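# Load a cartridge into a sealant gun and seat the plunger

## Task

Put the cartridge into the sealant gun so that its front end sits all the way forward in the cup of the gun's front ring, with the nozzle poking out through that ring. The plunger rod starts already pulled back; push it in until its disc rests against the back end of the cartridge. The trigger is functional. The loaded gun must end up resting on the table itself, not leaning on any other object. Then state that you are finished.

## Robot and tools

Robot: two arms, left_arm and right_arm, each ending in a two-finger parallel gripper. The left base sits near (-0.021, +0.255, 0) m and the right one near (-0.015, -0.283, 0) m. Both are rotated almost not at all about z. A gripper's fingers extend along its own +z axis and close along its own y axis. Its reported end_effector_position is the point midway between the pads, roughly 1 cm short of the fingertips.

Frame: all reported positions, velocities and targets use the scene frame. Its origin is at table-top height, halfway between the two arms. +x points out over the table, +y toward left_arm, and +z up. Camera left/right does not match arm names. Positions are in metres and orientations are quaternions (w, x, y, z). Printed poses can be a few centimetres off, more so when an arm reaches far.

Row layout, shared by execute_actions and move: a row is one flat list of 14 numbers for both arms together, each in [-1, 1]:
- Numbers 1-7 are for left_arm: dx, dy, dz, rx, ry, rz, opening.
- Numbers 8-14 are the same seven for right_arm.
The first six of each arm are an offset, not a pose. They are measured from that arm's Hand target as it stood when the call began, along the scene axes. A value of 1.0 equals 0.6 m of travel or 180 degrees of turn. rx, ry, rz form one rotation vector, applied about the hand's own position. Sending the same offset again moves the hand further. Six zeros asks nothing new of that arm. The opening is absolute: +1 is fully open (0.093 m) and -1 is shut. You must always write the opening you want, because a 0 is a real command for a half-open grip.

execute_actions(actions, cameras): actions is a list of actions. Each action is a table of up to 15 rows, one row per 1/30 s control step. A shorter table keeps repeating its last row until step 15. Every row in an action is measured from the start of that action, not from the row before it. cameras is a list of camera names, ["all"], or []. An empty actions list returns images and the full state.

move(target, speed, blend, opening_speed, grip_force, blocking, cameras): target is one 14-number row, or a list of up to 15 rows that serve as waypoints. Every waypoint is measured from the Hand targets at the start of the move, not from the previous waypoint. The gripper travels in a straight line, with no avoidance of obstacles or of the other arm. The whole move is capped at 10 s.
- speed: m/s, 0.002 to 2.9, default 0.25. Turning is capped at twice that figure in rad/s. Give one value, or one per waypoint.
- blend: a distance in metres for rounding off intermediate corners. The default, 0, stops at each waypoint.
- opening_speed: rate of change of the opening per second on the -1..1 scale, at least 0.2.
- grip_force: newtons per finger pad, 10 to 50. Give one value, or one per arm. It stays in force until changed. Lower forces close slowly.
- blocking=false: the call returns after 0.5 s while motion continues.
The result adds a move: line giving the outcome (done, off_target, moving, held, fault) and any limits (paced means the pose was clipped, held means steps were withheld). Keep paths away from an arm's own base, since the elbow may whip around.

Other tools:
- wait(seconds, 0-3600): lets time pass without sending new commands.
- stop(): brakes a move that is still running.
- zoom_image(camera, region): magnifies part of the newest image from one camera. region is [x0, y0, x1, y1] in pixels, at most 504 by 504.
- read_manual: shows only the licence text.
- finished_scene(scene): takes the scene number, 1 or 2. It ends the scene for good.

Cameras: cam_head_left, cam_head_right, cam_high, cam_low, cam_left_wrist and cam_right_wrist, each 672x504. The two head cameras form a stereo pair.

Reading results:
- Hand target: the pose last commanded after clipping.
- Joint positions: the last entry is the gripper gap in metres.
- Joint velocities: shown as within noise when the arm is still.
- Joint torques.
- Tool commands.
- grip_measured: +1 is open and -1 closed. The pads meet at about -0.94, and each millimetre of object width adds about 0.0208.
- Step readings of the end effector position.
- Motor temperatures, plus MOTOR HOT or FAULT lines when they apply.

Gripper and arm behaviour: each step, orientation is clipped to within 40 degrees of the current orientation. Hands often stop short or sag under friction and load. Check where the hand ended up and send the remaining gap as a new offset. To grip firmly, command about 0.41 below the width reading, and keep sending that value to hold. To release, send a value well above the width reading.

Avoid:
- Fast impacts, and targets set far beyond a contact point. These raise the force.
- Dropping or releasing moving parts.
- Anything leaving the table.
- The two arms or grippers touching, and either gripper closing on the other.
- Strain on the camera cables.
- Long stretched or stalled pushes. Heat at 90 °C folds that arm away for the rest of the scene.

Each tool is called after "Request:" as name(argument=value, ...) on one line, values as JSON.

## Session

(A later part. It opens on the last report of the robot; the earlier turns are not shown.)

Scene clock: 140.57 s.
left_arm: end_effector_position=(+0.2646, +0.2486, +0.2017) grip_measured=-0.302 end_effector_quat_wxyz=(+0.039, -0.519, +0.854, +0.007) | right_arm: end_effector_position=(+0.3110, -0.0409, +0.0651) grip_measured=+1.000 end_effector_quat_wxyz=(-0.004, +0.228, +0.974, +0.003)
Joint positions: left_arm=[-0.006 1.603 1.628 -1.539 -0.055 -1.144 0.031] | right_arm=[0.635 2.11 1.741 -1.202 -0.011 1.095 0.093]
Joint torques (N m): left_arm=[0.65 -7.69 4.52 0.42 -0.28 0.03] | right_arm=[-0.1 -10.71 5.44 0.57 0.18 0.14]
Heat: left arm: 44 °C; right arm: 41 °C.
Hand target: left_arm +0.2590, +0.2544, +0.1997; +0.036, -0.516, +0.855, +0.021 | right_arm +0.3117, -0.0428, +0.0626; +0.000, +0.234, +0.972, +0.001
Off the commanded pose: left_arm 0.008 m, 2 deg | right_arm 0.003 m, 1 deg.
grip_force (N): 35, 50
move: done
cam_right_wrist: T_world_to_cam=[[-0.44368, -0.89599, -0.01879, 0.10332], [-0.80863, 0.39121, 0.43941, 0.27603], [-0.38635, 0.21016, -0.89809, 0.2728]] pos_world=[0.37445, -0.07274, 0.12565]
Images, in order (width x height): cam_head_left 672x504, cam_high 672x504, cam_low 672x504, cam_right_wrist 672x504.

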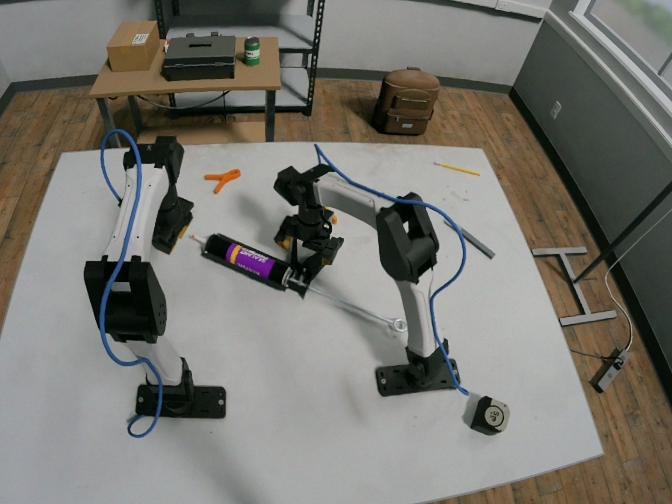

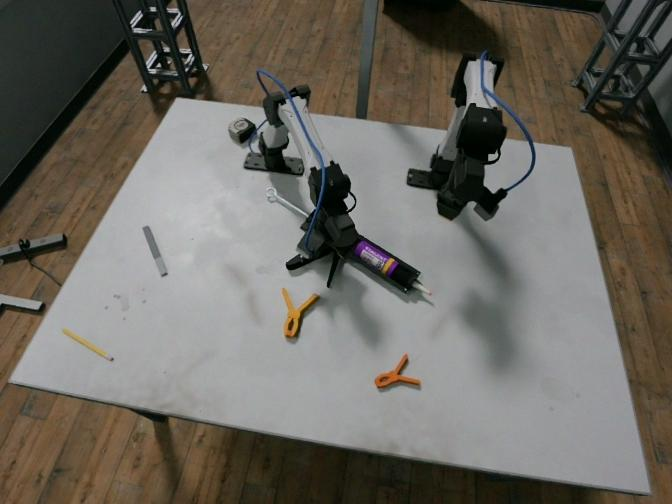

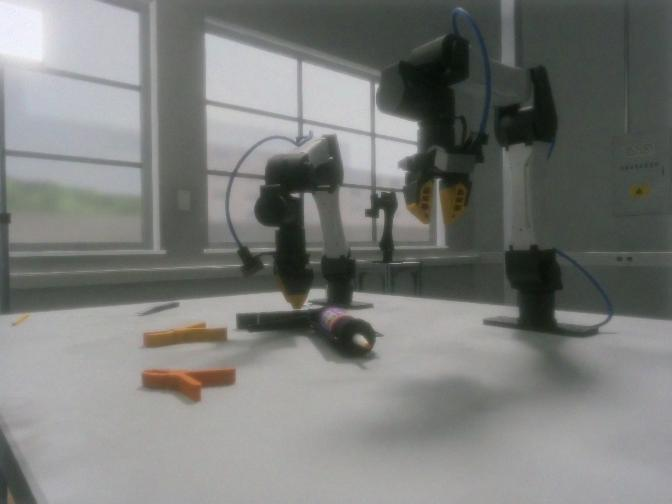

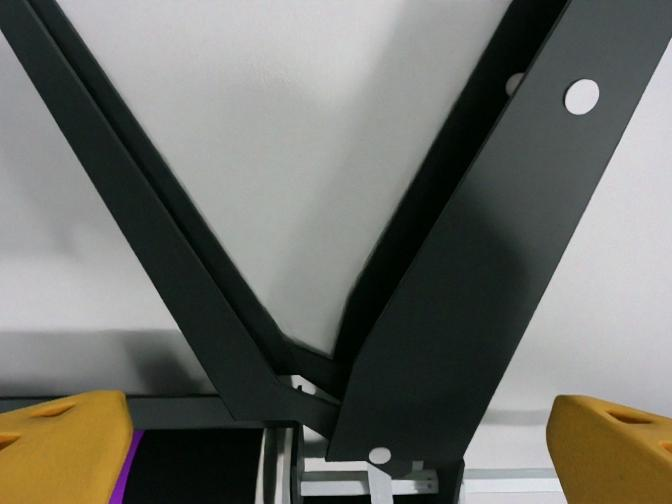

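Request:
move(target=[[0,0,0,0,0,0,-0.3,-0.0085,0.0018,0,0,0,0,1],[0,0,0,0,0,0,-0.3,-0.0085,0.0018,-0.03,0,0,0,1]], speed=0.06, cameras=["cam_right_wrist","cam_high"])

Request:
zoom_image(camera="cam_high", region=[290, 200, 380, 270])

Scene clock: 142.63 s.
left_arm: end_effector_position=(+0.2646, +0.2486, +0.2017) grip_measured=-0.302 end_effector_quat_wxyz=(+0.039, -0.519, +0.854, +0.007) | right_arm: end_effector_position=(+0.3083, -0.0429, +0.0467) grip_measured=+1.000 end_effector_quat_wxyz=(-0.005, +0.233, +0.972, +0.003)
Joint positions: left_arm=[-0.006 1.603 1.628 -1.539 -0.055 -1.144 0.031] | right_arm=[0.635 2.11 1.667 -1.129 -0.011 1.105 0.093]
Joint torques (N m): left_arm=[0.65 -7.71 4.52 0.43 -0.28 0.03] | right_arm=[0.55 -10.65 5.45 0.59 0.17 0.21]
Heat: left arm: 43 °C; right arm: 41 °C.
Hand target: left_arm +0.2590, +0.2544, +0.1997; +0.036, -0.516, +0.855, +0.021 | right_arm +0.3066, -0.0417, +0.0446; +0.000, +0.234, +0.972, +0.001
Off the commanded pose: left_arm 0.008 m, 2 deg | right_arm 0.003 m, 1 deg.
grip_force (N): 35, 50
move: done
cam_right_wrist: T_world_to_cam=[[-0.4522, -0.89174, -0.01773, 0.10278], [-0.80441, 0.39916, 0.44, 0.28164], [-0.38528, 0.21323, -0.89782, 0.25545]] pos_world=[0.37145, -0.07524, 0.10725]
Images, in order (width x height): cam_high 672x504, cam_right_wrist 672x504.

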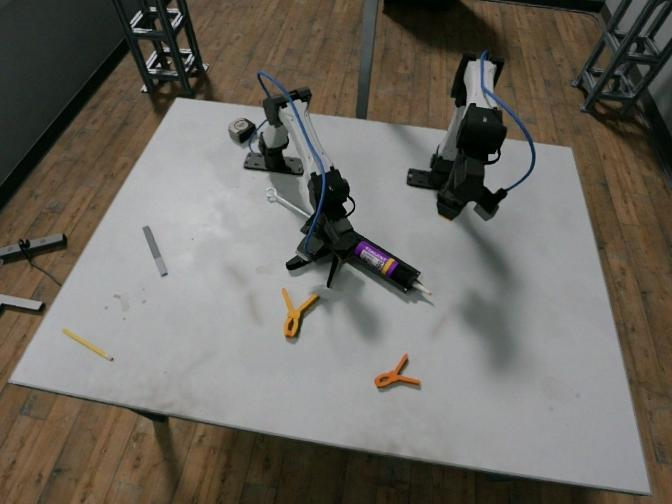

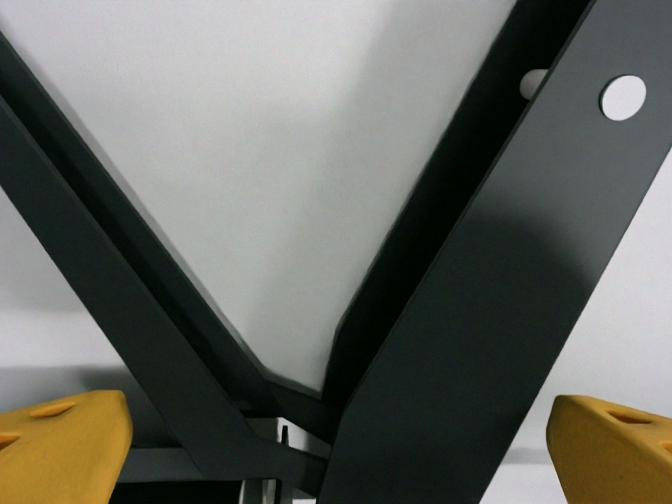

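Scaled by 5.600 from the camera's image (finer frame: 960x720).

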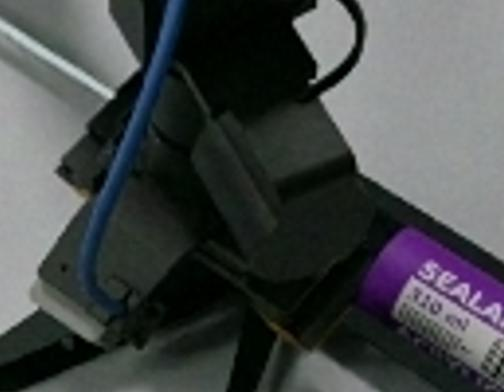

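Request:
move(target=[[0,0,0,0,0,0,-0.3,-0.0044,0.0023,0.005,0.0313,0.0589,0,1]], speed=0.1, cameras=["cam_right_wrist"])

Scene clock: 144.83 s.
left_arm: end_effector_position=(+0.2646, +0.2486, +0.2017) grip_measured=-0.302 end_effector_quat_wxyz=(+0.039, -0.519, +0.854, +0.007) | right_arm: end_effector_position=(+0.3013, -0.0430, +0.0473) grip_measured=+1.000 end_effector_quat_wxyz=(-0.092, +0.233, +0.968, +0.021)
Joint positions: left_arm=[-0.006 1.603 1.628 -1.539 -0.055 -1.144 0.031] | right_arm=[0.58 2.176 1.759 -1.25 -0.163 1.045 0.093]
Joint torques (N m): left_arm=[0.65 -7.69 4.52 0.42 -0.27 0.03] | right_arm=[-0.44 -8.69 9.47 0.1 -0.27 -0.01]
Heat: left arm: 43 °C; right arm: 41 °C.
Hand target: left_arm +0.2590, +0.2544, +0.1997; +0.036, -0.516, +0.855, +0.021 | right_arm +0.3039, -0.0403, +0.0476; -0.101, +0.233, +0.967, +0.027
Off the commanded pose: left_arm 0.008 m, 2 deg | right_arm 0.004 m, 1 deg.
grip_force (N): 35, 50
move: done
cam_right_wrist: T_world_to_cam=[[-0.45664, -0.88956, -0.01288, 0.10059], [-0.72026, 0.36116, 0.59228, 0.24158], [-0.52221, 0.27974, -0.80563, 0.29303]] pos_world=[0.37296, -0.07974, 0.09428]

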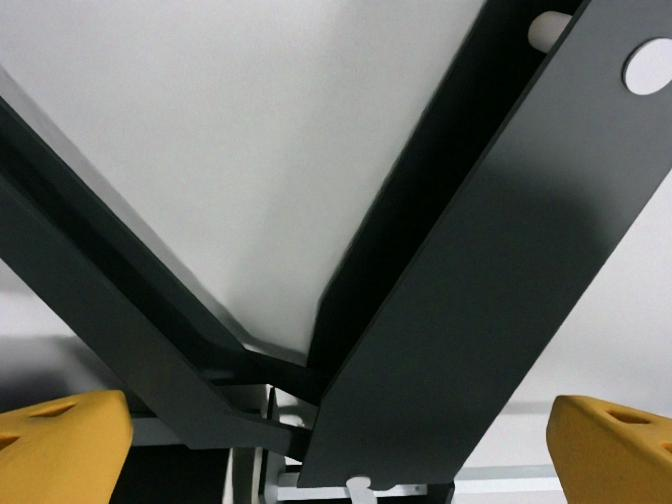

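Request:
move(target=[[0,0,0,0,0,0,-0.3,0.0073,0.005,0,0,0,0,1]], speed=0.06, cameras=["cam_right_wrist"])

Scene clock: 145.70 s.
left_arm: end_effector_position=(+0.2646, +0.2486, +0.2017) grip_measured=-0.302 end_effector_quat_wxyz=(+0.039, -0.519, +0.854, +0.007) | right_arm: end_effector_position=(+0.3058, -0.0400, +0.0474) grip_measured=+1.000 end_effector_quat_wxyz=(-0.092, +0.233, +0.968, +0.022)
Joint positions: left_arm=[-0.006 1.603 1.628 -1.539 -0.055 -1.144 0.031] | right_arm=[0.58 2.198 1.796 -1.264 -0.164 1.045 0.093]
Joint torques (N m): left_arm=[0.65 -7.71 4.55 0.43 -0.28 0.03] | right_arm=[-0.47 -9.13 9.43 0.1 -0.23 -0.01]
Heat: left arm: 43 °C; right arm: 41 °C.
Hand target: left_arm +0.2590, +0.2544, +0.1997; +0.036, -0.516, +0.855, +0.021 | right_arm +0.3083, -0.0373, +0.0475; -0.101, +0.233, +0.967, +0.027
Off the commanded pose: left_arm 0.008 m, 2 deg | right_arm 0.004 m, 1 deg.
grip_force (N): 35, 50
move: done
cam_right_wrist: T_world_to_cam=[[-0.45633, -0.88971, -0.01346, 0.10537], [-0.72046, 0.36055, 0.59241, 0.24374], [-0.52222, 0.28003, -0.80553, 0.29466]] pos_world=[0.37756, -0.07664, 0.09438]

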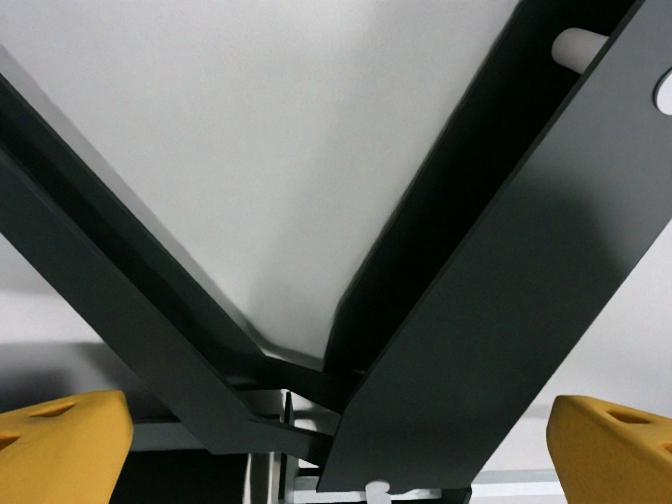

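Request:
move(target=[[0,0,0,0,0,0,-0.3,0.001,0.002,-0.012,0,0,0,1]], speed=0.04, cameras=["cam_right_wrist"])

Scene clock: 146.43 s.
left_arm: end_effector_position=(+0.2646, +0.2486, +0.2017) grip_measured=-0.302 end_effector_quat_wxyz=(+0.039, -0.519, +0.854, +0.007) | right_arm: end_effector_position=(+0.3051, -0.0405, +0.0429) grip_measured=+1.000 end_effector_quat_wxyz=(-0.096, +0.233, +0.967, +0.017)
Joint positions: left_arm=[-0.006 1.603 1.628 -1.539 -0.055 -1.144 0.031] | right_arm=[0.58 2.21 1.796 -1.264 -0.164 1.045 0.093]
Joint torques (N m): left_arm=[0.64 -7.72 4.55 0.42 -0.28 0.03] | right_arm=[-0.43 -9.24 8.32 0.29 -0.25 0.02]
Heat: left arm: 43 °C; right arm: 41 °C.
Hand target: left_arm +0.2590, +0.2544, +0.1997; +0.036, -0.516, +0.855, +0.021 | right_arm +0.3089, -0.0361, +0.0404; -0.101, +0.233, +0.967, +0.027
Off the commanded pose: left_arm 0.008 m, 2 deg | right_arm 0.006 m, 1 deg.
grip_force (N): 35, 50
move: done
cam_right_wrist: T_world_to_cam=[[-0.45637, -0.88979, -0.00289, 0.10406], [-0.71441, 0.36448, 0.5973, 0.24414], [-0.53041, 0.27465, -0.80201, 0.29289]] pos_world=[0.37726, -0.07684, 0.08938]

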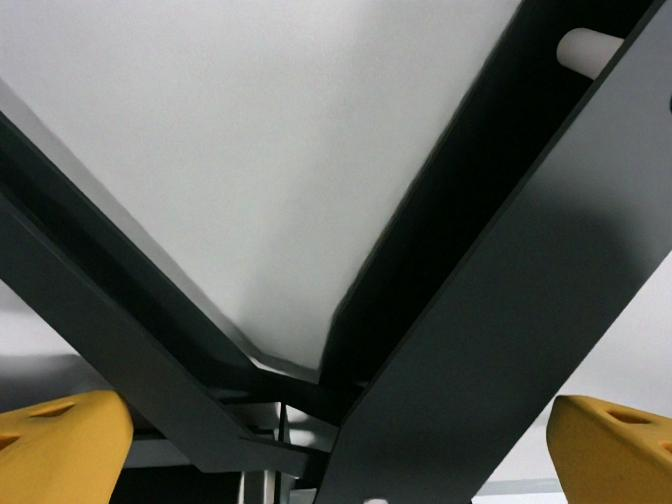

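Request:
move(target=[[0,0,0,0,0,0,-0.3,-0.002,-0.004,0.0,0,0,0,1],[0,0,0,0,0,0,-0.3,-0.002,-0.004,-0.009,0,0,0,1]], speed=0.04, cameras=["cam_right_wrist"])

Scene clock: 147.73 s.
left_arm: end_effector_position=(+0.2646, +0.2486, +0.2017) grip_measured=-0.302 end_effector_quat_wxyz=(+0.039, -0.519, +0.854, +0.007) | right_arm: end_effector_position=(+0.3086, -0.0382, +0.0425) grip_measured=+1.000 end_effector_quat_wxyz=(-0.090, +0.232, +0.968, +0.024)
Joint positions: left_arm=[-0.006 1.603 1.628 -1.539 -0.055 -1.144 0.031] | right_arm=[0.58 2.21 1.796 -1.246 -0.164 1.043 0.093]
Joint torques (N m): left_arm=[0.64 -7.72 4.55 0.43 -0.28 0.03] | right_arm=[-0.91 -9.57 5.59 0.35 -0.28 0.01]
Heat: left arm: 43 °C; right arm: 41 °C.
Hand target: left_arm +0.2590, +0.2544, +0.1997; +0.036, -0.516, +0.855, +0.021 | right_arm +0.3077, -0.0386, +0.0350; -0.101, +0.233, +0.967, +0.027
Off the commanded pose: left_arm 0.008 m, 2 deg | right_arm 0.008 m, 1 deg.
grip_force (N): 35, 50
move: done
cam_right_wrist: T_world_to_cam=[[-0.45484, -0.89038, -0.01842, 0.10784], [-0.72375, 0.35751, 0.59022, 0.249], [-0.51894, 0.28179, -0.80703, 0.29077]] pos_world=[0.38016, -0.07494, 0.08968]

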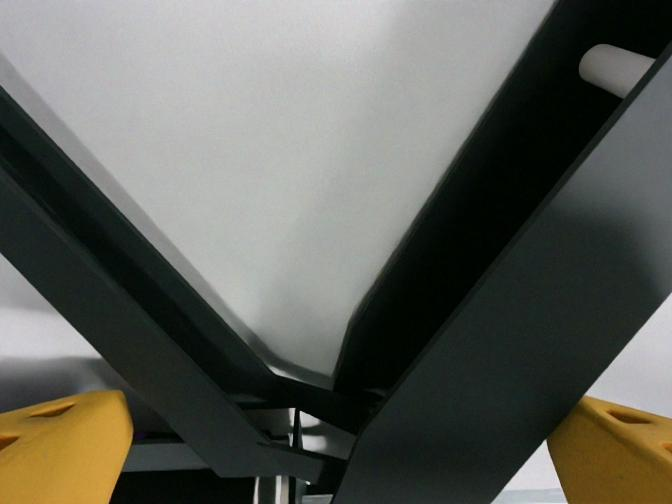

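Request:
move(target=[[0,0,0,0,0,0,-0.3,0.0,0.0,0.03,0,0,0,1],[0,0,0,0,0,0,-0.3,-0.006,-0.01,0.03,0,0,0,1]], speed=0.06, cameras=["cam_right_wrist"])

Scene clock: 149.03 s.
left_arm: end_effector_position=(+0.2646, +0.2486, +0.2017) grip_measured=-0.302 end_effector_quat_wxyz=(+0.039, -0.519, +0.854, +0.007) | right_arm: end_effector_position=(+0.3061, -0.0436, +0.0453) grip_measured=+1.000 end_effector_quat_wxyz=(-0.098, +0.233, +0.967, +0.016)
Joint positions: left_arm=[-0.006 1.603 1.628 -1.539 -0.055 -1.144 0.031] | right_arm=[0.572 2.21 1.804 -1.279 -0.164 1.036 0.093]
Joint torques (N m): left_arm=[0.64 -7.71 4.53 0.42 -0.27 0.03] | right_arm=[-0.61 -13.15 5.61 0.13 -0.22 0.04]
Heat: left arm: 43 °C; right arm: 41 °C.
Hand target: left_arm +0.2590, +0.2544, +0.1997; +0.036, -0.516, +0.855, +0.021 | right_arm +0.3041, -0.0445, +0.0530; -0.101, +0.233, +0.967, +0.027
Off the commanded pose: left_arm 0.008 m, 2 deg | right_arm 0.008 m, 1 deg.
grip_force (N): 35, 50
move: done
cam_right_wrist: T_world_to_cam=[[-0.45582, -0.89007, 0.00073, 0.10143], [-0.71199, 0.36511, 0.5998, 0.24381], [-0.53413, 0.27288, -0.80015, 0.29718]] pos_world=[0.37856, -0.07984, 0.09148]

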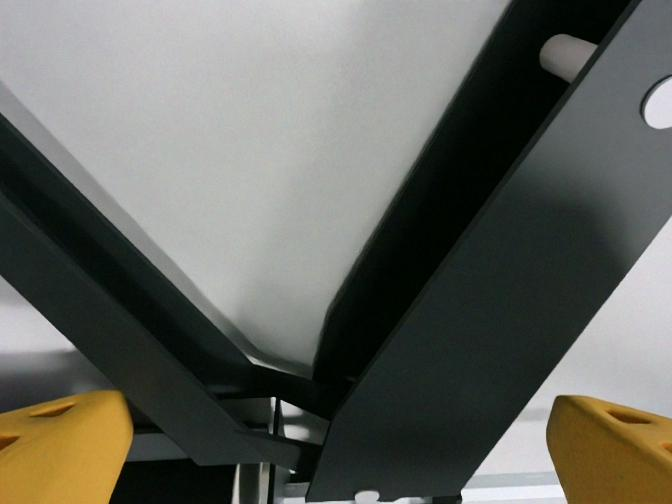

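Request:
move(target=[[0,0,0,0,0,0,-0.3,-0.0037,0.002,-0.022,0,0,0,1]], speed=0.03, cameras=["cam_right_wrist"])

Scene clock: 150.07 s.
left_arm: end_effector_position=(+0.2646, +0.2486, +0.2017) grip_measured=-0.302 end_effector_quat_wxyz=(+0.039, -0.519, +0.854, +0.007) | right_arm: end_effector_position=(+0.3036, -0.0438, +0.0353) grip_measured=+1.000 end_effector_quat_wxyz=(-0.101, +0.234, +0.967, +0.018)
Joint positions: left_arm=[-0.006 1.603 1.628 -1.539 -0.055 -1.144 0.031] | right_arm=[0.572 2.21 1.763 -1.239 -0.172 1.036 0.093]
Joint torques (N m): left_arm=[0.64 -7.72 4.53 0.42 -0.28 0.03] | right_arm=[-0.27 -12.56 5.01 0.24 -0.17 0.02]
Heat: left arm: 43 °C; right arm: 41 °C.
Hand target: left_arm +0.2590, +0.2544, +0.1997; +0.036, -0.516, +0.855, +0.021 | right_arm +0.3020, -0.0434, +0.0398; -0.101, +0.233, +0.967, +0.027
Off the commanded pose: left_arm 0.008 m, 2 deg | right_arm 0.005 m, 1 deg.
grip_force (N): 35, 50
move: done
cam_right_wrist: T_world_to_cam=[[-0.45697, -0.88948, -0.0023, 0.10058], [-0.70835, 0.36235, 0.60575, 0.24668], [-0.53797, 0.27844, -0.79565, 0.28917]] pos_world=[0.37626, -0.08044, 0.08089]

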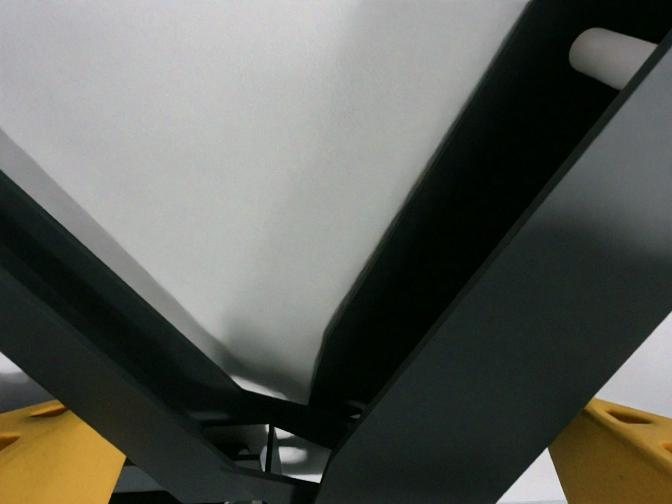

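Request:
move(target=[[0,0,0,0,0,0,-0.3,0,0,0,0,0,0,0.65]], opening_speed=0.3, grip_force=[35,30], cameras=["cam_right_wrist","cam_head_left","cam_left_wrist"])

Request:
zoom_image(camera="cam_head_left", region=[250, 230, 350, 310])

Scene clock: 151.70 s.
left_arm: end_effector_position=(+0.2646, +0.2486, +0.2017) grip_measured=-0.302 end_effector_quat_wxyz=(+0.039, -0.519, +0.854, +0.007) | right_arm: end_effector_position=(+0.3042, -0.0427, +0.0347) grip_measured=+0.659 end_effector_quat_wxyz=(-0.101, +0.237, +0.966, +0.021)
Joint positions: left_arm=[-0.006 1.603 1.628 -1.539 -0.055 -1.144 0.031] | right_arm=[0.572 2.21 1.761 -1.232 -0.176 1.043 0.077]
Joint torques (N m): left_arm=[0.66 -7.69 4.53 0.43 -0.28 0.03] | right_arm=[-0.23 -12.71 5.22 0.2 -0.12 -0.04]
Heat: left arm: 42 °C; right arm: 41 °C.
Hand target: left_arm +0.2590, +0.2544, +0.1997; +0.036, -0.516, +0.855, +0.021 | right_arm +0.3020, -0.0435, +0.0398; -0.101, +0.233, +0.967, +0.027
Off the commanded pose: left_arm 0.008 m, 2 deg | right_arm 0.006 m, 1 deg.
grip_force (N): 35, 30
move: done
cam_left_wrist: T_world_to_cam=[[0.89242, -0.45094, 0.01556, -0.12715], [-0.42537, -0.82933, 0.36232, 0.28204], [-0.15048, -0.32996, -0.93193, 0.39586]] pos_world=[0.29301, 0.30718, 0.2687]
cam_right_wrist: T_world_to_cam=[[-0.46338, -0.88613, -0.00705, 0.10409], [-0.70662, 0.36469, 0.60637, 0.24652], [-0.53475, 0.28597, -0.79515, 0.28805]] pos_world=[0.37647, -0.08004, 0.08029]
Images, in order (width x height): cam_head_left 672x504, cam_left_wrist 672x504, cam_right_wrist 672x504.

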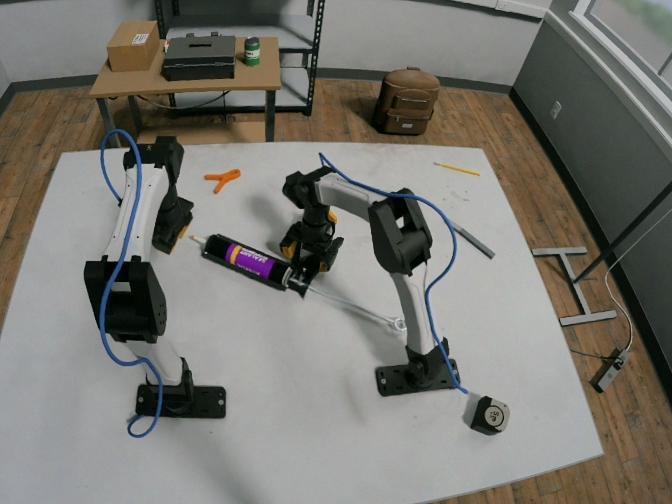

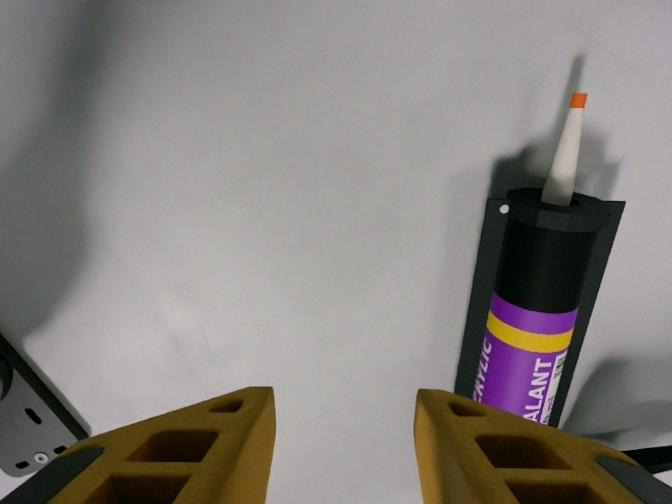

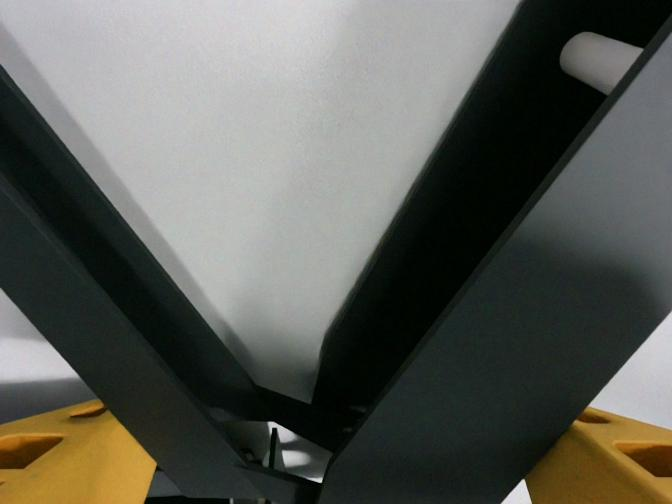

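Scaled by 5.040 from the camera's image (finer frame: 960x720).

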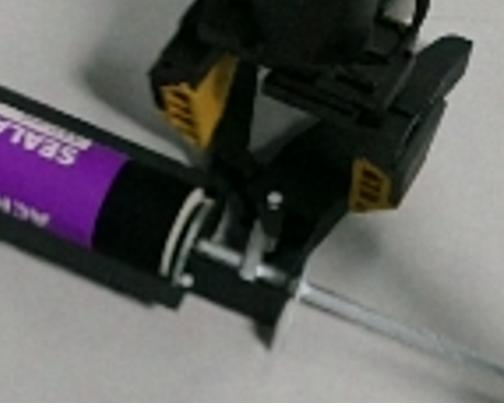

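Request:
move(target=[0,0,0,0,0,0,-0.3,0,0,0,0,0,0,0.45], opening_speed=0.3, grip_force=[35,35], cameras=["cam_head_left","cam_right_wrist","cam_head_right"])

Request:
zoom_image(camera="cam_head_left", region=[250, 230, 350, 310])

Scene clock: 153.40 s.
left_arm: end_effector_position=(+0.2646, +0.2486, +0.2017) grip_measured=-0.302 end_effector_quat_wxyz=(+0.039, -0.519, +0.854, +0.007) | right_arm: end_effector_position=(+0.3070, -0.0450, +0.0341) grip_measured=+0.458 end_effector_quat_wxyz=(-0.093, +0.243, +0.965, +0.016)
Joint positions: left_arm=[-0.006 1.603 1.628 -1.539 -0.055 -1.144 0.031] | right_arm=[0.57 2.21 1.761 -1.227 -0.158 1.056 0.067]
Joint torques (N m): left_arm=[0.64 -7.71 4.55 0.42 -0.28 0.03] | right_arm=[-0.03 -12.78 5.46 0.15 -0.31 -0.14]
Heat: left arm: 42 °C; right arm: 41 °C.
Hand target: left_arm +0.2590, +0.2544, +0.1997; +0.036, -0.516, +0.855, +0.021 | right_arm +0.3020, -0.0434, +0.0398; -0.101, +0.233, +0.967, +0.027
Off the commanded pose: left_arm 0.008 m, 2 deg | right_arm 0.008 m, 2 deg.
grip_force (N): 35, 35
move: done
cam_right_wrist: T_world_to_cam=[[-0.47392, -0.88057, -0.0002, 0.10653], [-0.70938, 0.38166, 0.59255, 0.25184], [-0.5217, 0.28096, -0.80553, 0.28587]] pos_world=[0.37827, -0.08263, 0.08107]
Images, in order (width x height): cam_head_left 672x504, cam_head_right 672x504, cam_right_wrist 672x504.

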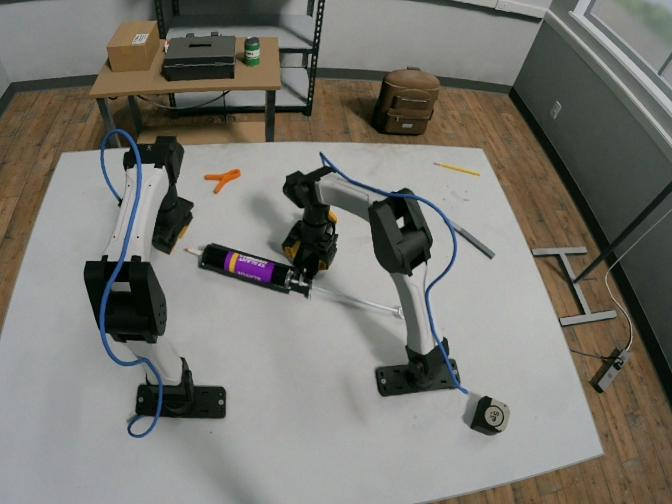

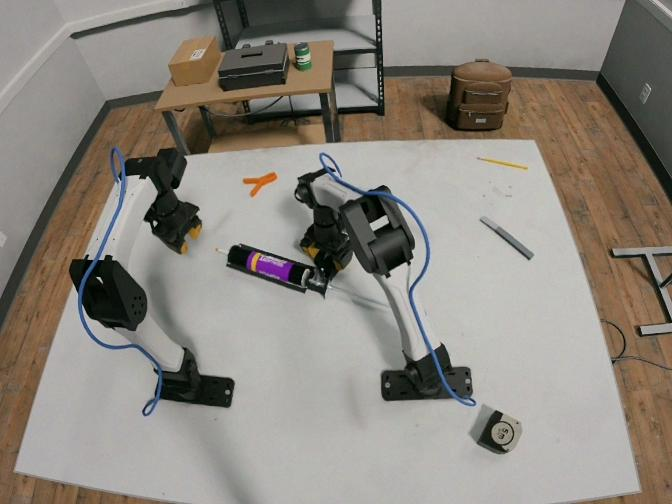

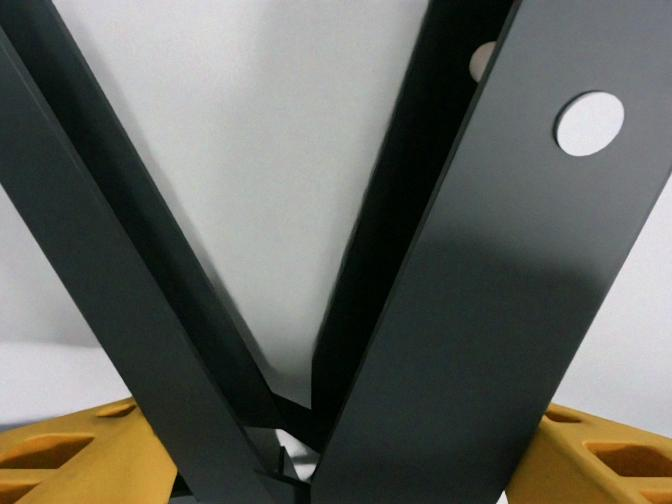

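Scaled by 5.040 from the camera's image (finer frame: 960x720).

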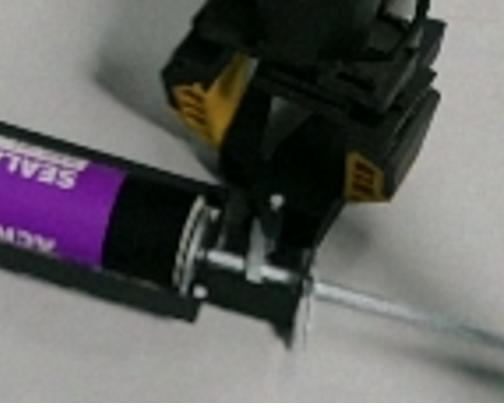

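Request:
move(target=[0,0,0,0,0,0,-0.3,0,0,0,0,0,0,0.2], opening_speed=0.3, cameras=["cam_head_left","cam_right_wrist","cam_head_right"])

Request:
zoom_image(camera="cam_head_left", region=[270, 250, 330, 300])

Request:
zoom_image(camera="cam_head_right", region=[280, 250, 350, 305])

Scene clock: 155.87 s.
left_arm: end_effector_position=(+0.2646, +0.2486, +0.2017) grip_measured=-0.302 end_effector_quat_wxyz=(+0.039, -0.519, +0.854, +0.007) | right_arm: end_effector_position=(+0.3085, -0.0461, +0.0340) grip_measured=+0.251 end_effector_quat_wxyz=(-0.091, +0.245, +0.965, +0.016)
Joint positions: left_arm=[-0.006 1.603 1.628 -1.539 -0.055 -1.144 0.031] | right_arm=[0.567 2.21 1.761 -1.224 -0.155 1.057 0.057]
Joint torques (N m): left_arm=[0.65 -7.71 4.53 0.42 -0.28 0.03] | right_arm=[0.1 -12.59 5.29 0.15 -0.33 -0.16]
Motor temperatures (°C): left_arm=[26 42 30 30 25 27 25] | right_arm=[29 41 41 29 25 24 26]
Heat: left arm: 42 °C; right arm: 41 °C.
Hand target: left_arm +0.2590, +0.2544, +0.1997; +0.036, -0.516, +0.855, +0.021 | right_arm +0.3019, -0.0434, +0.0398; -0.101, +0.233, +0.967, +0.027
Off the commanded pose: left_arm 0.008 m, 2 deg | right_arm 0.009 m, 2 deg.
grip_force (N): 35, 35
move: done
cam_right_wrist: T_world_to_cam=[[-0.47729, -0.87875, -0.00083, 0.10752], [-0.71013, 0.38515, 0.58939, 0.25386], [-0.5176, 0.28189, -0.80785, 0.2857]] pos_world=[0.37948, -0.08383, 0.08127]
Images, in order (width x height): cam_head_left 672x504, cam_head_right 672x504, cam_right_wrist 672x504.

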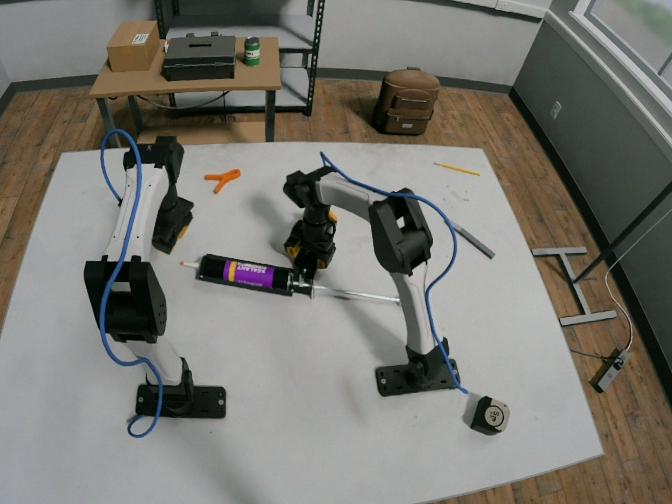

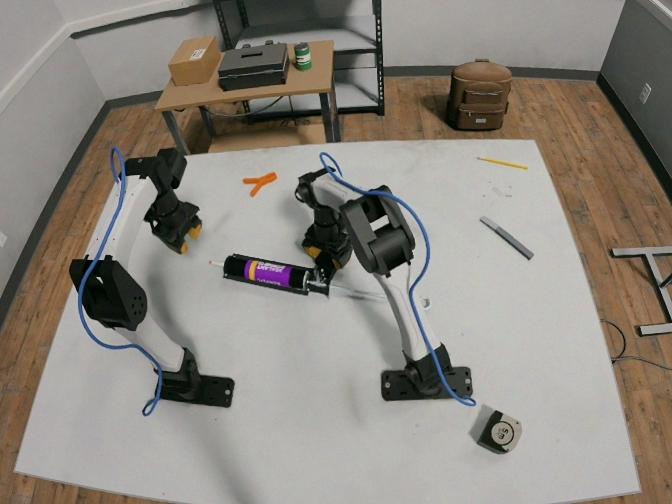

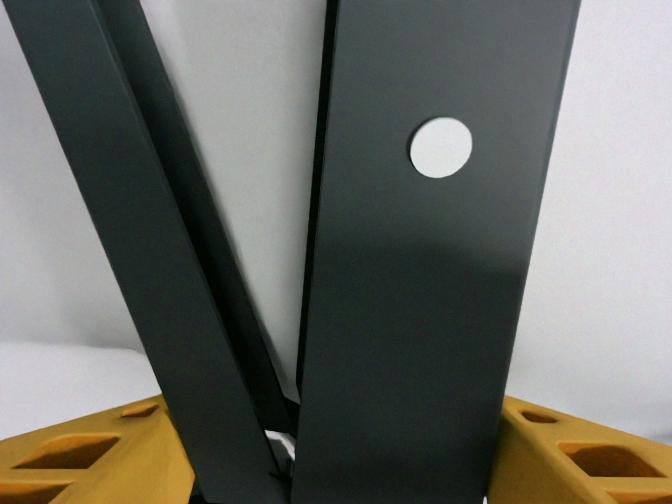

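Scaled by 8.400 from the camera's image (finer frame: 960x720).

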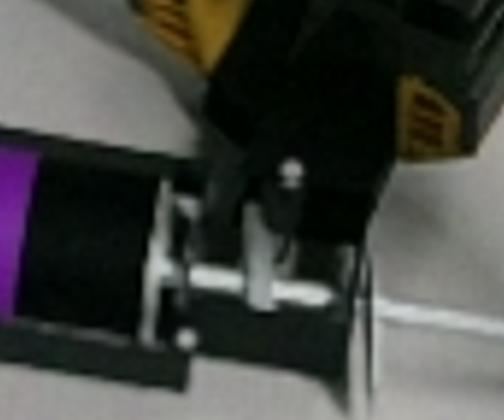

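Scaled by 7.200 from the camera's image (finer frame: 960x720).

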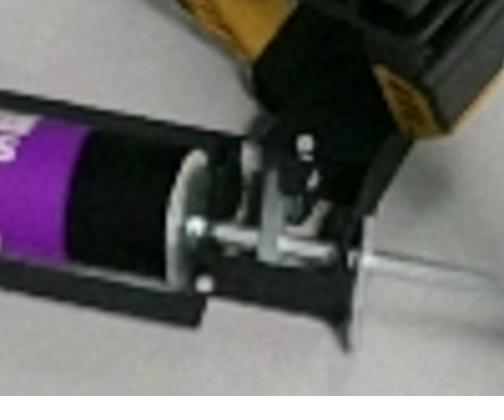

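Request:
move(target=[0,0,0,0,0,0,-0.3,0,0,0,0,0,0,1], opening_speed=0.6, cameras=["cam_head_left","cam_left_wrist","cam_head_right"])

Request:
zoom_image(camera="cam_head_left", region=[270, 250, 330, 300])

Request:
zoom_image(camera="cam_head_right", region=[280, 250, 350, 305])

Scene clock: 157.67 s.
left_arm: end_effector_position=(+0.2646, +0.2486, +0.2017) grip_measured=-0.302 end_effector_quat_wxyz=(+0.039, -0.519, +0.854, +0.007) | right_arm: end_effector_position=(+0.3066, -0.0423, +0.0345) grip_measured=+1.000 end_effector_quat_wxyz=(-0.098, +0.235, +0.967, +0.025)
Joint positions: left_arm=[-0.006 1.603 1.628 -1.539 -0.055 -1.144 0.031] | right_arm=[0.569 2.21 1.761 -1.222 -0.177 1.038 0.093]
Joint torques (N m): left_arm=[0.65 -7.71 4.56 0.42 -0.28 0.03] | right_arm=[0.16 -12.72 5.39 0.14 -0.11 0.01]
Heat: left arm: 42 °C; right arm: 41 °C.
Hand target: left_arm +0.2590, +0.2544, +0.1997; +0.036, -0.516, +0.855, +0.021 | right_arm +0.3019, -0.0434, +0.0398; -0.101, +0.233, +0.967, +0.027
Off the commanded pose: left_arm 0.008 m, 2 deg | right_arm 0.007 m, 0 deg.
grip_force (N): 35, 35
move: done
cam_left_wrist: T_world_to_cam=[[0.89242, -0.45094, 0.01556, -0.12715], [-0.42537, -0.82933, 0.36232, 0.28204], [-0.15048, -0.32996, -0.93193, 0.39586]] pos_world=[0.29301, 0.30718, 0.2687]
Images, in order (width x height): cam_head_left 672x504, cam_head_right 672x504, cam_left_wrist 672x504.

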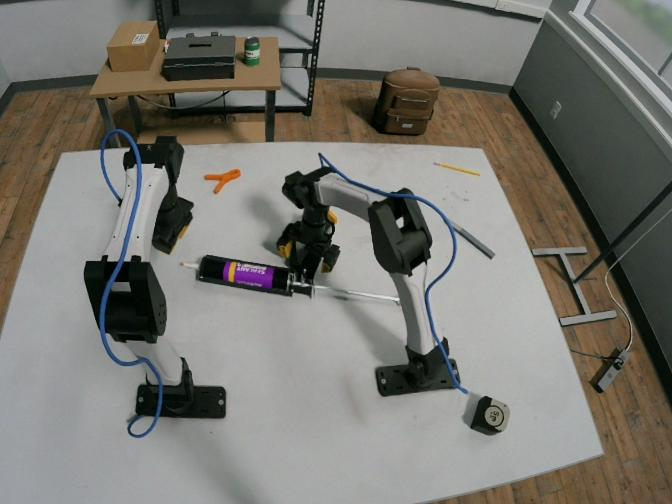

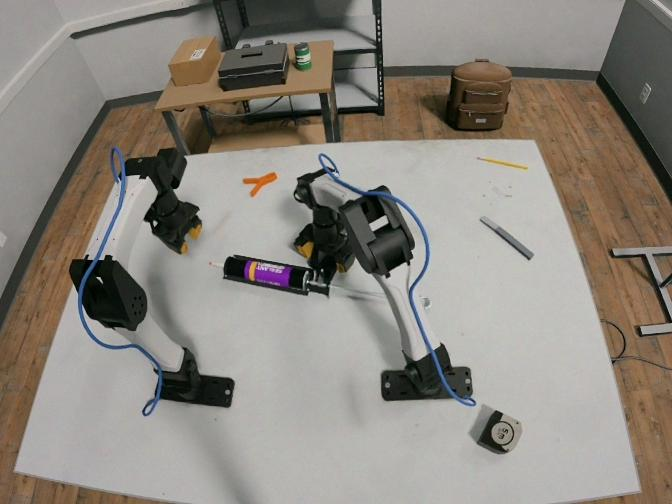

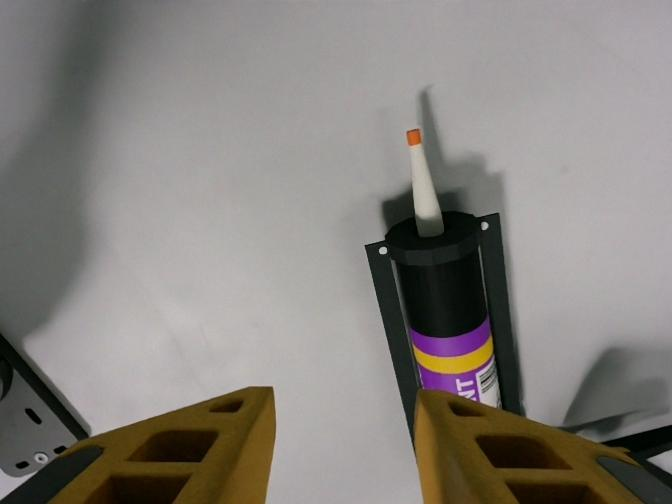

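Scaled by 8.400 from the camera's image (finer frame: 960x720).

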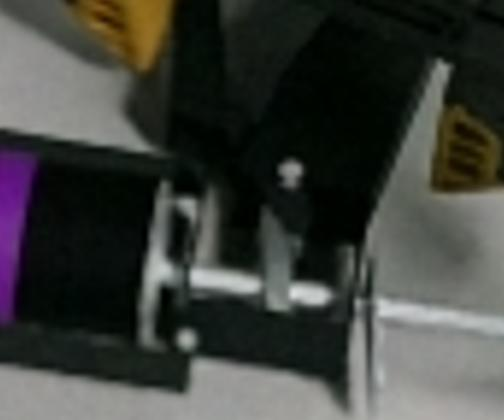

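Scaled by 7.200 from the camera's image (finer frame: 960x720).

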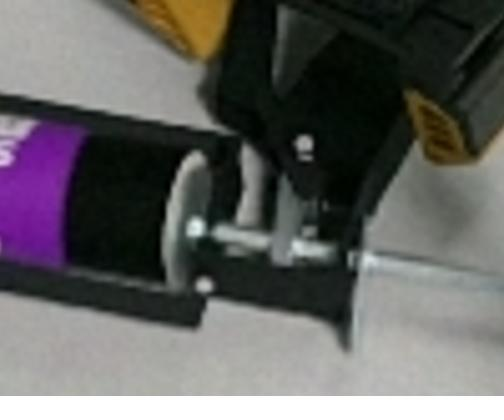

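Request:
move(target=[0,0,0,0,0,0,-0.3,0,0,0.19,0,0,0,1], speed=0.15, cameras=["cam_head_left","cam_right_wrist","cam_head_right"])

Request:
zoom_image(camera="cam_head_left", region=[270, 250, 330, 300])

Request:
zoom_image(camera="cam_head_right", region=[280, 250, 350, 305])

Scene clock: 159.23 s.
left_arm: end_effector_position=(+0.2646, +0.2486, +0.2017) grip_measured=-0.302 end_effector_quat_wxyz=(+0.039, -0.519, +0.854, +0.007) | right_arm: end_effector_position=(+0.3022, -0.0451, +0.1375) grip_measured=+1.000 end_effector_quat_wxyz=(-0.085, +0.234, +0.968, +0.040)
Joint positions: left_arm=[-0.006 1.603 1.628 -1.539 -0.055 -1.144 0.031] | right_arm=[0.569 2.131 2.048 -1.549 -0.177 1.038 0.093]
Joint torques (N m): left_arm=[0.64 -7.71 4.53 0.42 -0.28 0.03] | right_arm=[-0.14 -12.57 9.14 0.21 -0.09 0.14]
Heat: left arm: 42 °C; right arm: 42 °C.
Hand target: left_arm +0.2590, +0.2544, +0.1997; +0.036, -0.516, +0.855, +0.021 | right_arm +0.3019, -0.0433, +0.1538; -0.101, +0.233, +0.967, +0.027
Off the commanded pose: left_arm 0.008 m, 2 deg | right_arm 0.016 m, 2 deg.
joint sent to its limit (right arm) — joint 4 (wrist pitch), lower limit. The joint targets are off in orientation, not in position.
grip_force (N): 35, 35
move: off_target (right_arm)
cam_right_wrist: T_world_to_cam=[[-0.46032, -0.88625, -0.05174, 0.10693], [-0.73183, 0.34583, 0.58722, 0.19306], [-0.50253, 0.30817, -0.80777, 0.36227]] pos_world=[0.37256, -0.08364, 0.18479]
Images, in order (width x height): cam_head_left 672x504, cam_head_right 672x504, cam_right_wrist 672x504.

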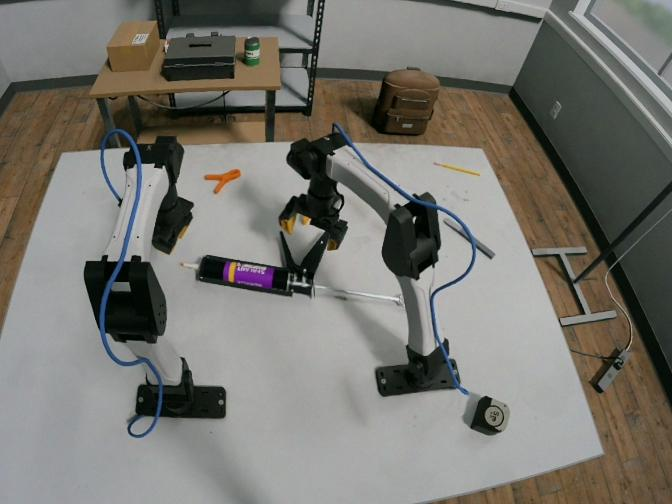

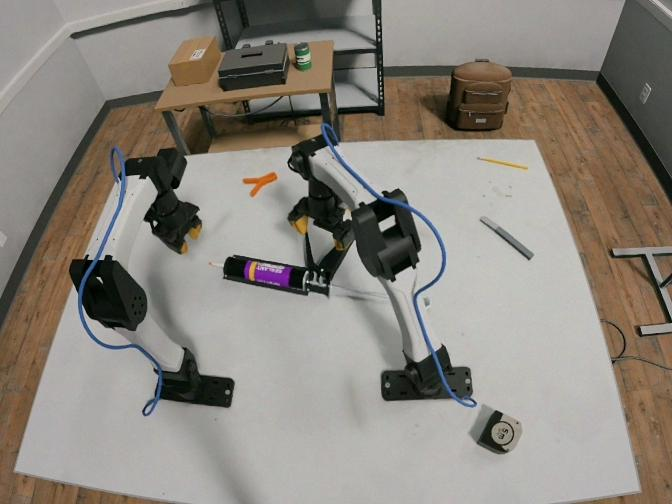

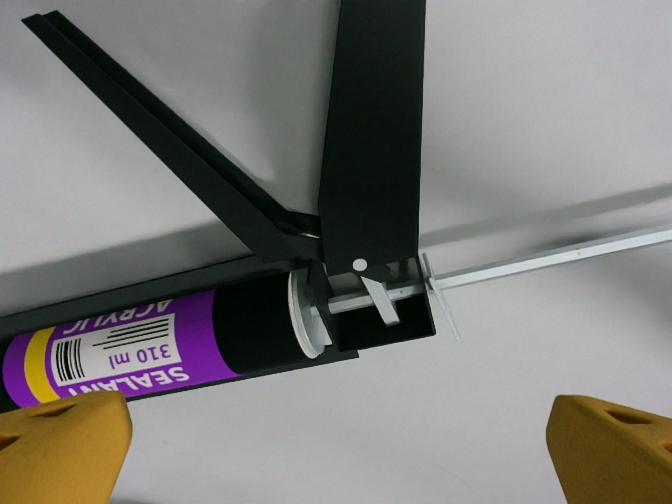

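Scaled by 8.400 from the camera's image (finer frame: 960x720).

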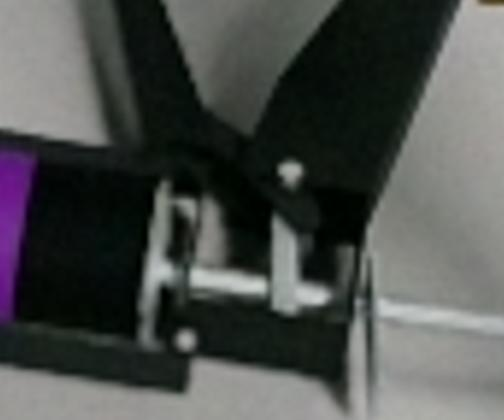

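Scaled by 7.200 from the camera's image (finer frame: 960x720).

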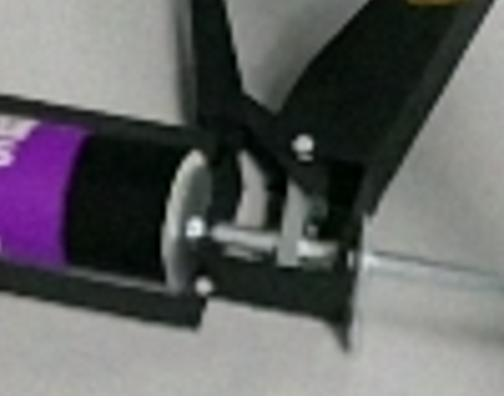

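Request:
zoom_image(camera="cam_right_wrist", region=[260, 240, 460, 370])

Request:
zoom_image(camera="cam_head_right", region=[205, 250, 255, 290])

Scaled by 2.520 from the camera's image (finer frame: 960x720).

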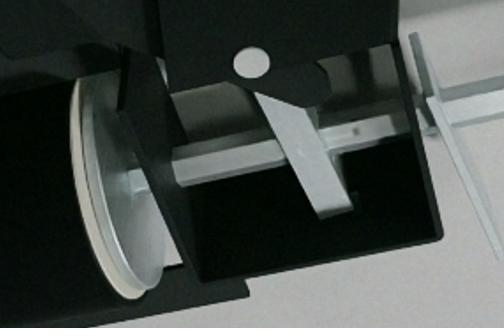

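Scaled by 10.080 from the camera's image (finer frame: 960x720).

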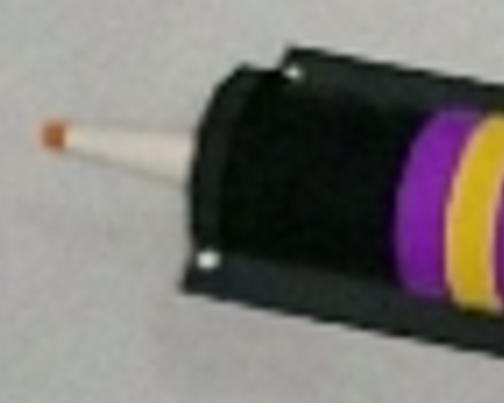

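Request:
move(target=[0,0,0,0,0,0,-0.3,0.03,0.12,0,0,0,0,1], speed=0.2, cameras=["cam_right_wrist"])

Request:
zoom_image(camera="cam_right_wrist", region=[340, 200, 590, 380])

Scene clock: 160.60 s.
left_arm: end_effector_position=(+0.2646, +0.2486, +0.2017) grip_measured=-0.302 end_effector_quat_wxyz=(+0.039, -0.519, +0.854, +0.007) | right_arm: end_effector_position=(+0.3180, +0.0245, +0.1525) grip_measured=+1.000 end_effector_quat_wxyz=(-0.046, +0.234, +0.967, +0.088)
Joint positions: left_arm=[-0.006 1.603 1.628 -1.539 -0.055 -1.144 0.031] | right_arm=[0.68 2.278 2.349 -1.558 -0.18 1.162 0.093]
Joint torques (N m): left_arm=[0.65 -7.72 4.55 0.42 -0.28 0.04] | right_arm=[-0.4 -10.04 9.43 0.56 -0.25 0.21]
Heat: left arm: 42 °C; right arm: 42 °C.
Hand target: left_arm +0.2590, +0.2544, +0.1997; +0.036, -0.516, +0.855, +0.021 | right_arm +0.3200, +0.0286, +0.1537; -0.101, +0.233, +0.967, +0.027
Off the commanded pose: left_arm 0.008 m, 2 deg | right_arm 0.005 m, 9 deg.
joint sent to its limit (right arm) — joint 4 (wrist pitch), lower limit. The joint targets are off in orientation, not in position.
grip_force (N): 35, 35
move: off_target (right_arm)
cam_right_wrist: T_world_to_cam=[[-0.46015, -0.87292, -0.16207, 0.19314], [-0.78267, 0.31265, 0.53822, 0.19628], [-0.41915, 0.37451, -0.82708, 0.33582]] pos_world=[0.38326, -0.01854, 0.20341]

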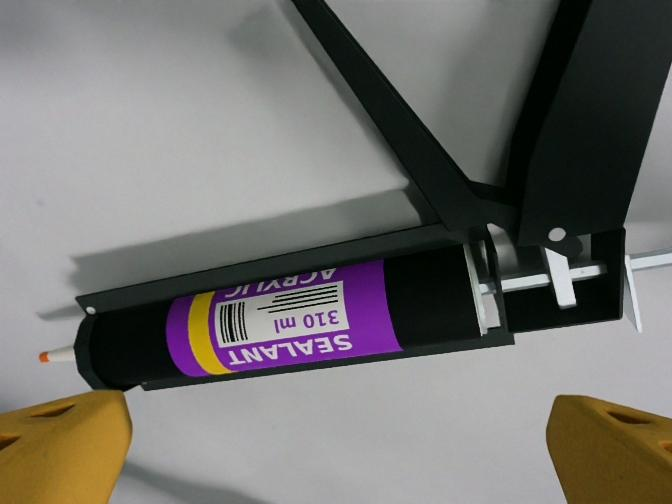

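Scaled by 2.016 from the camera's image (finer frame: 960x720).

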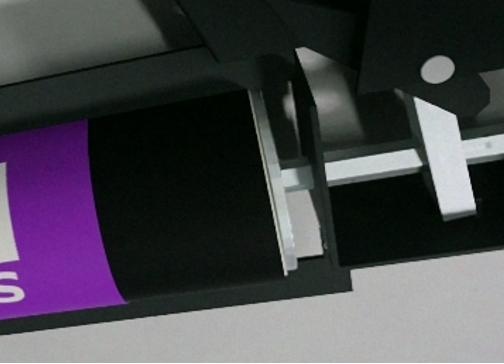

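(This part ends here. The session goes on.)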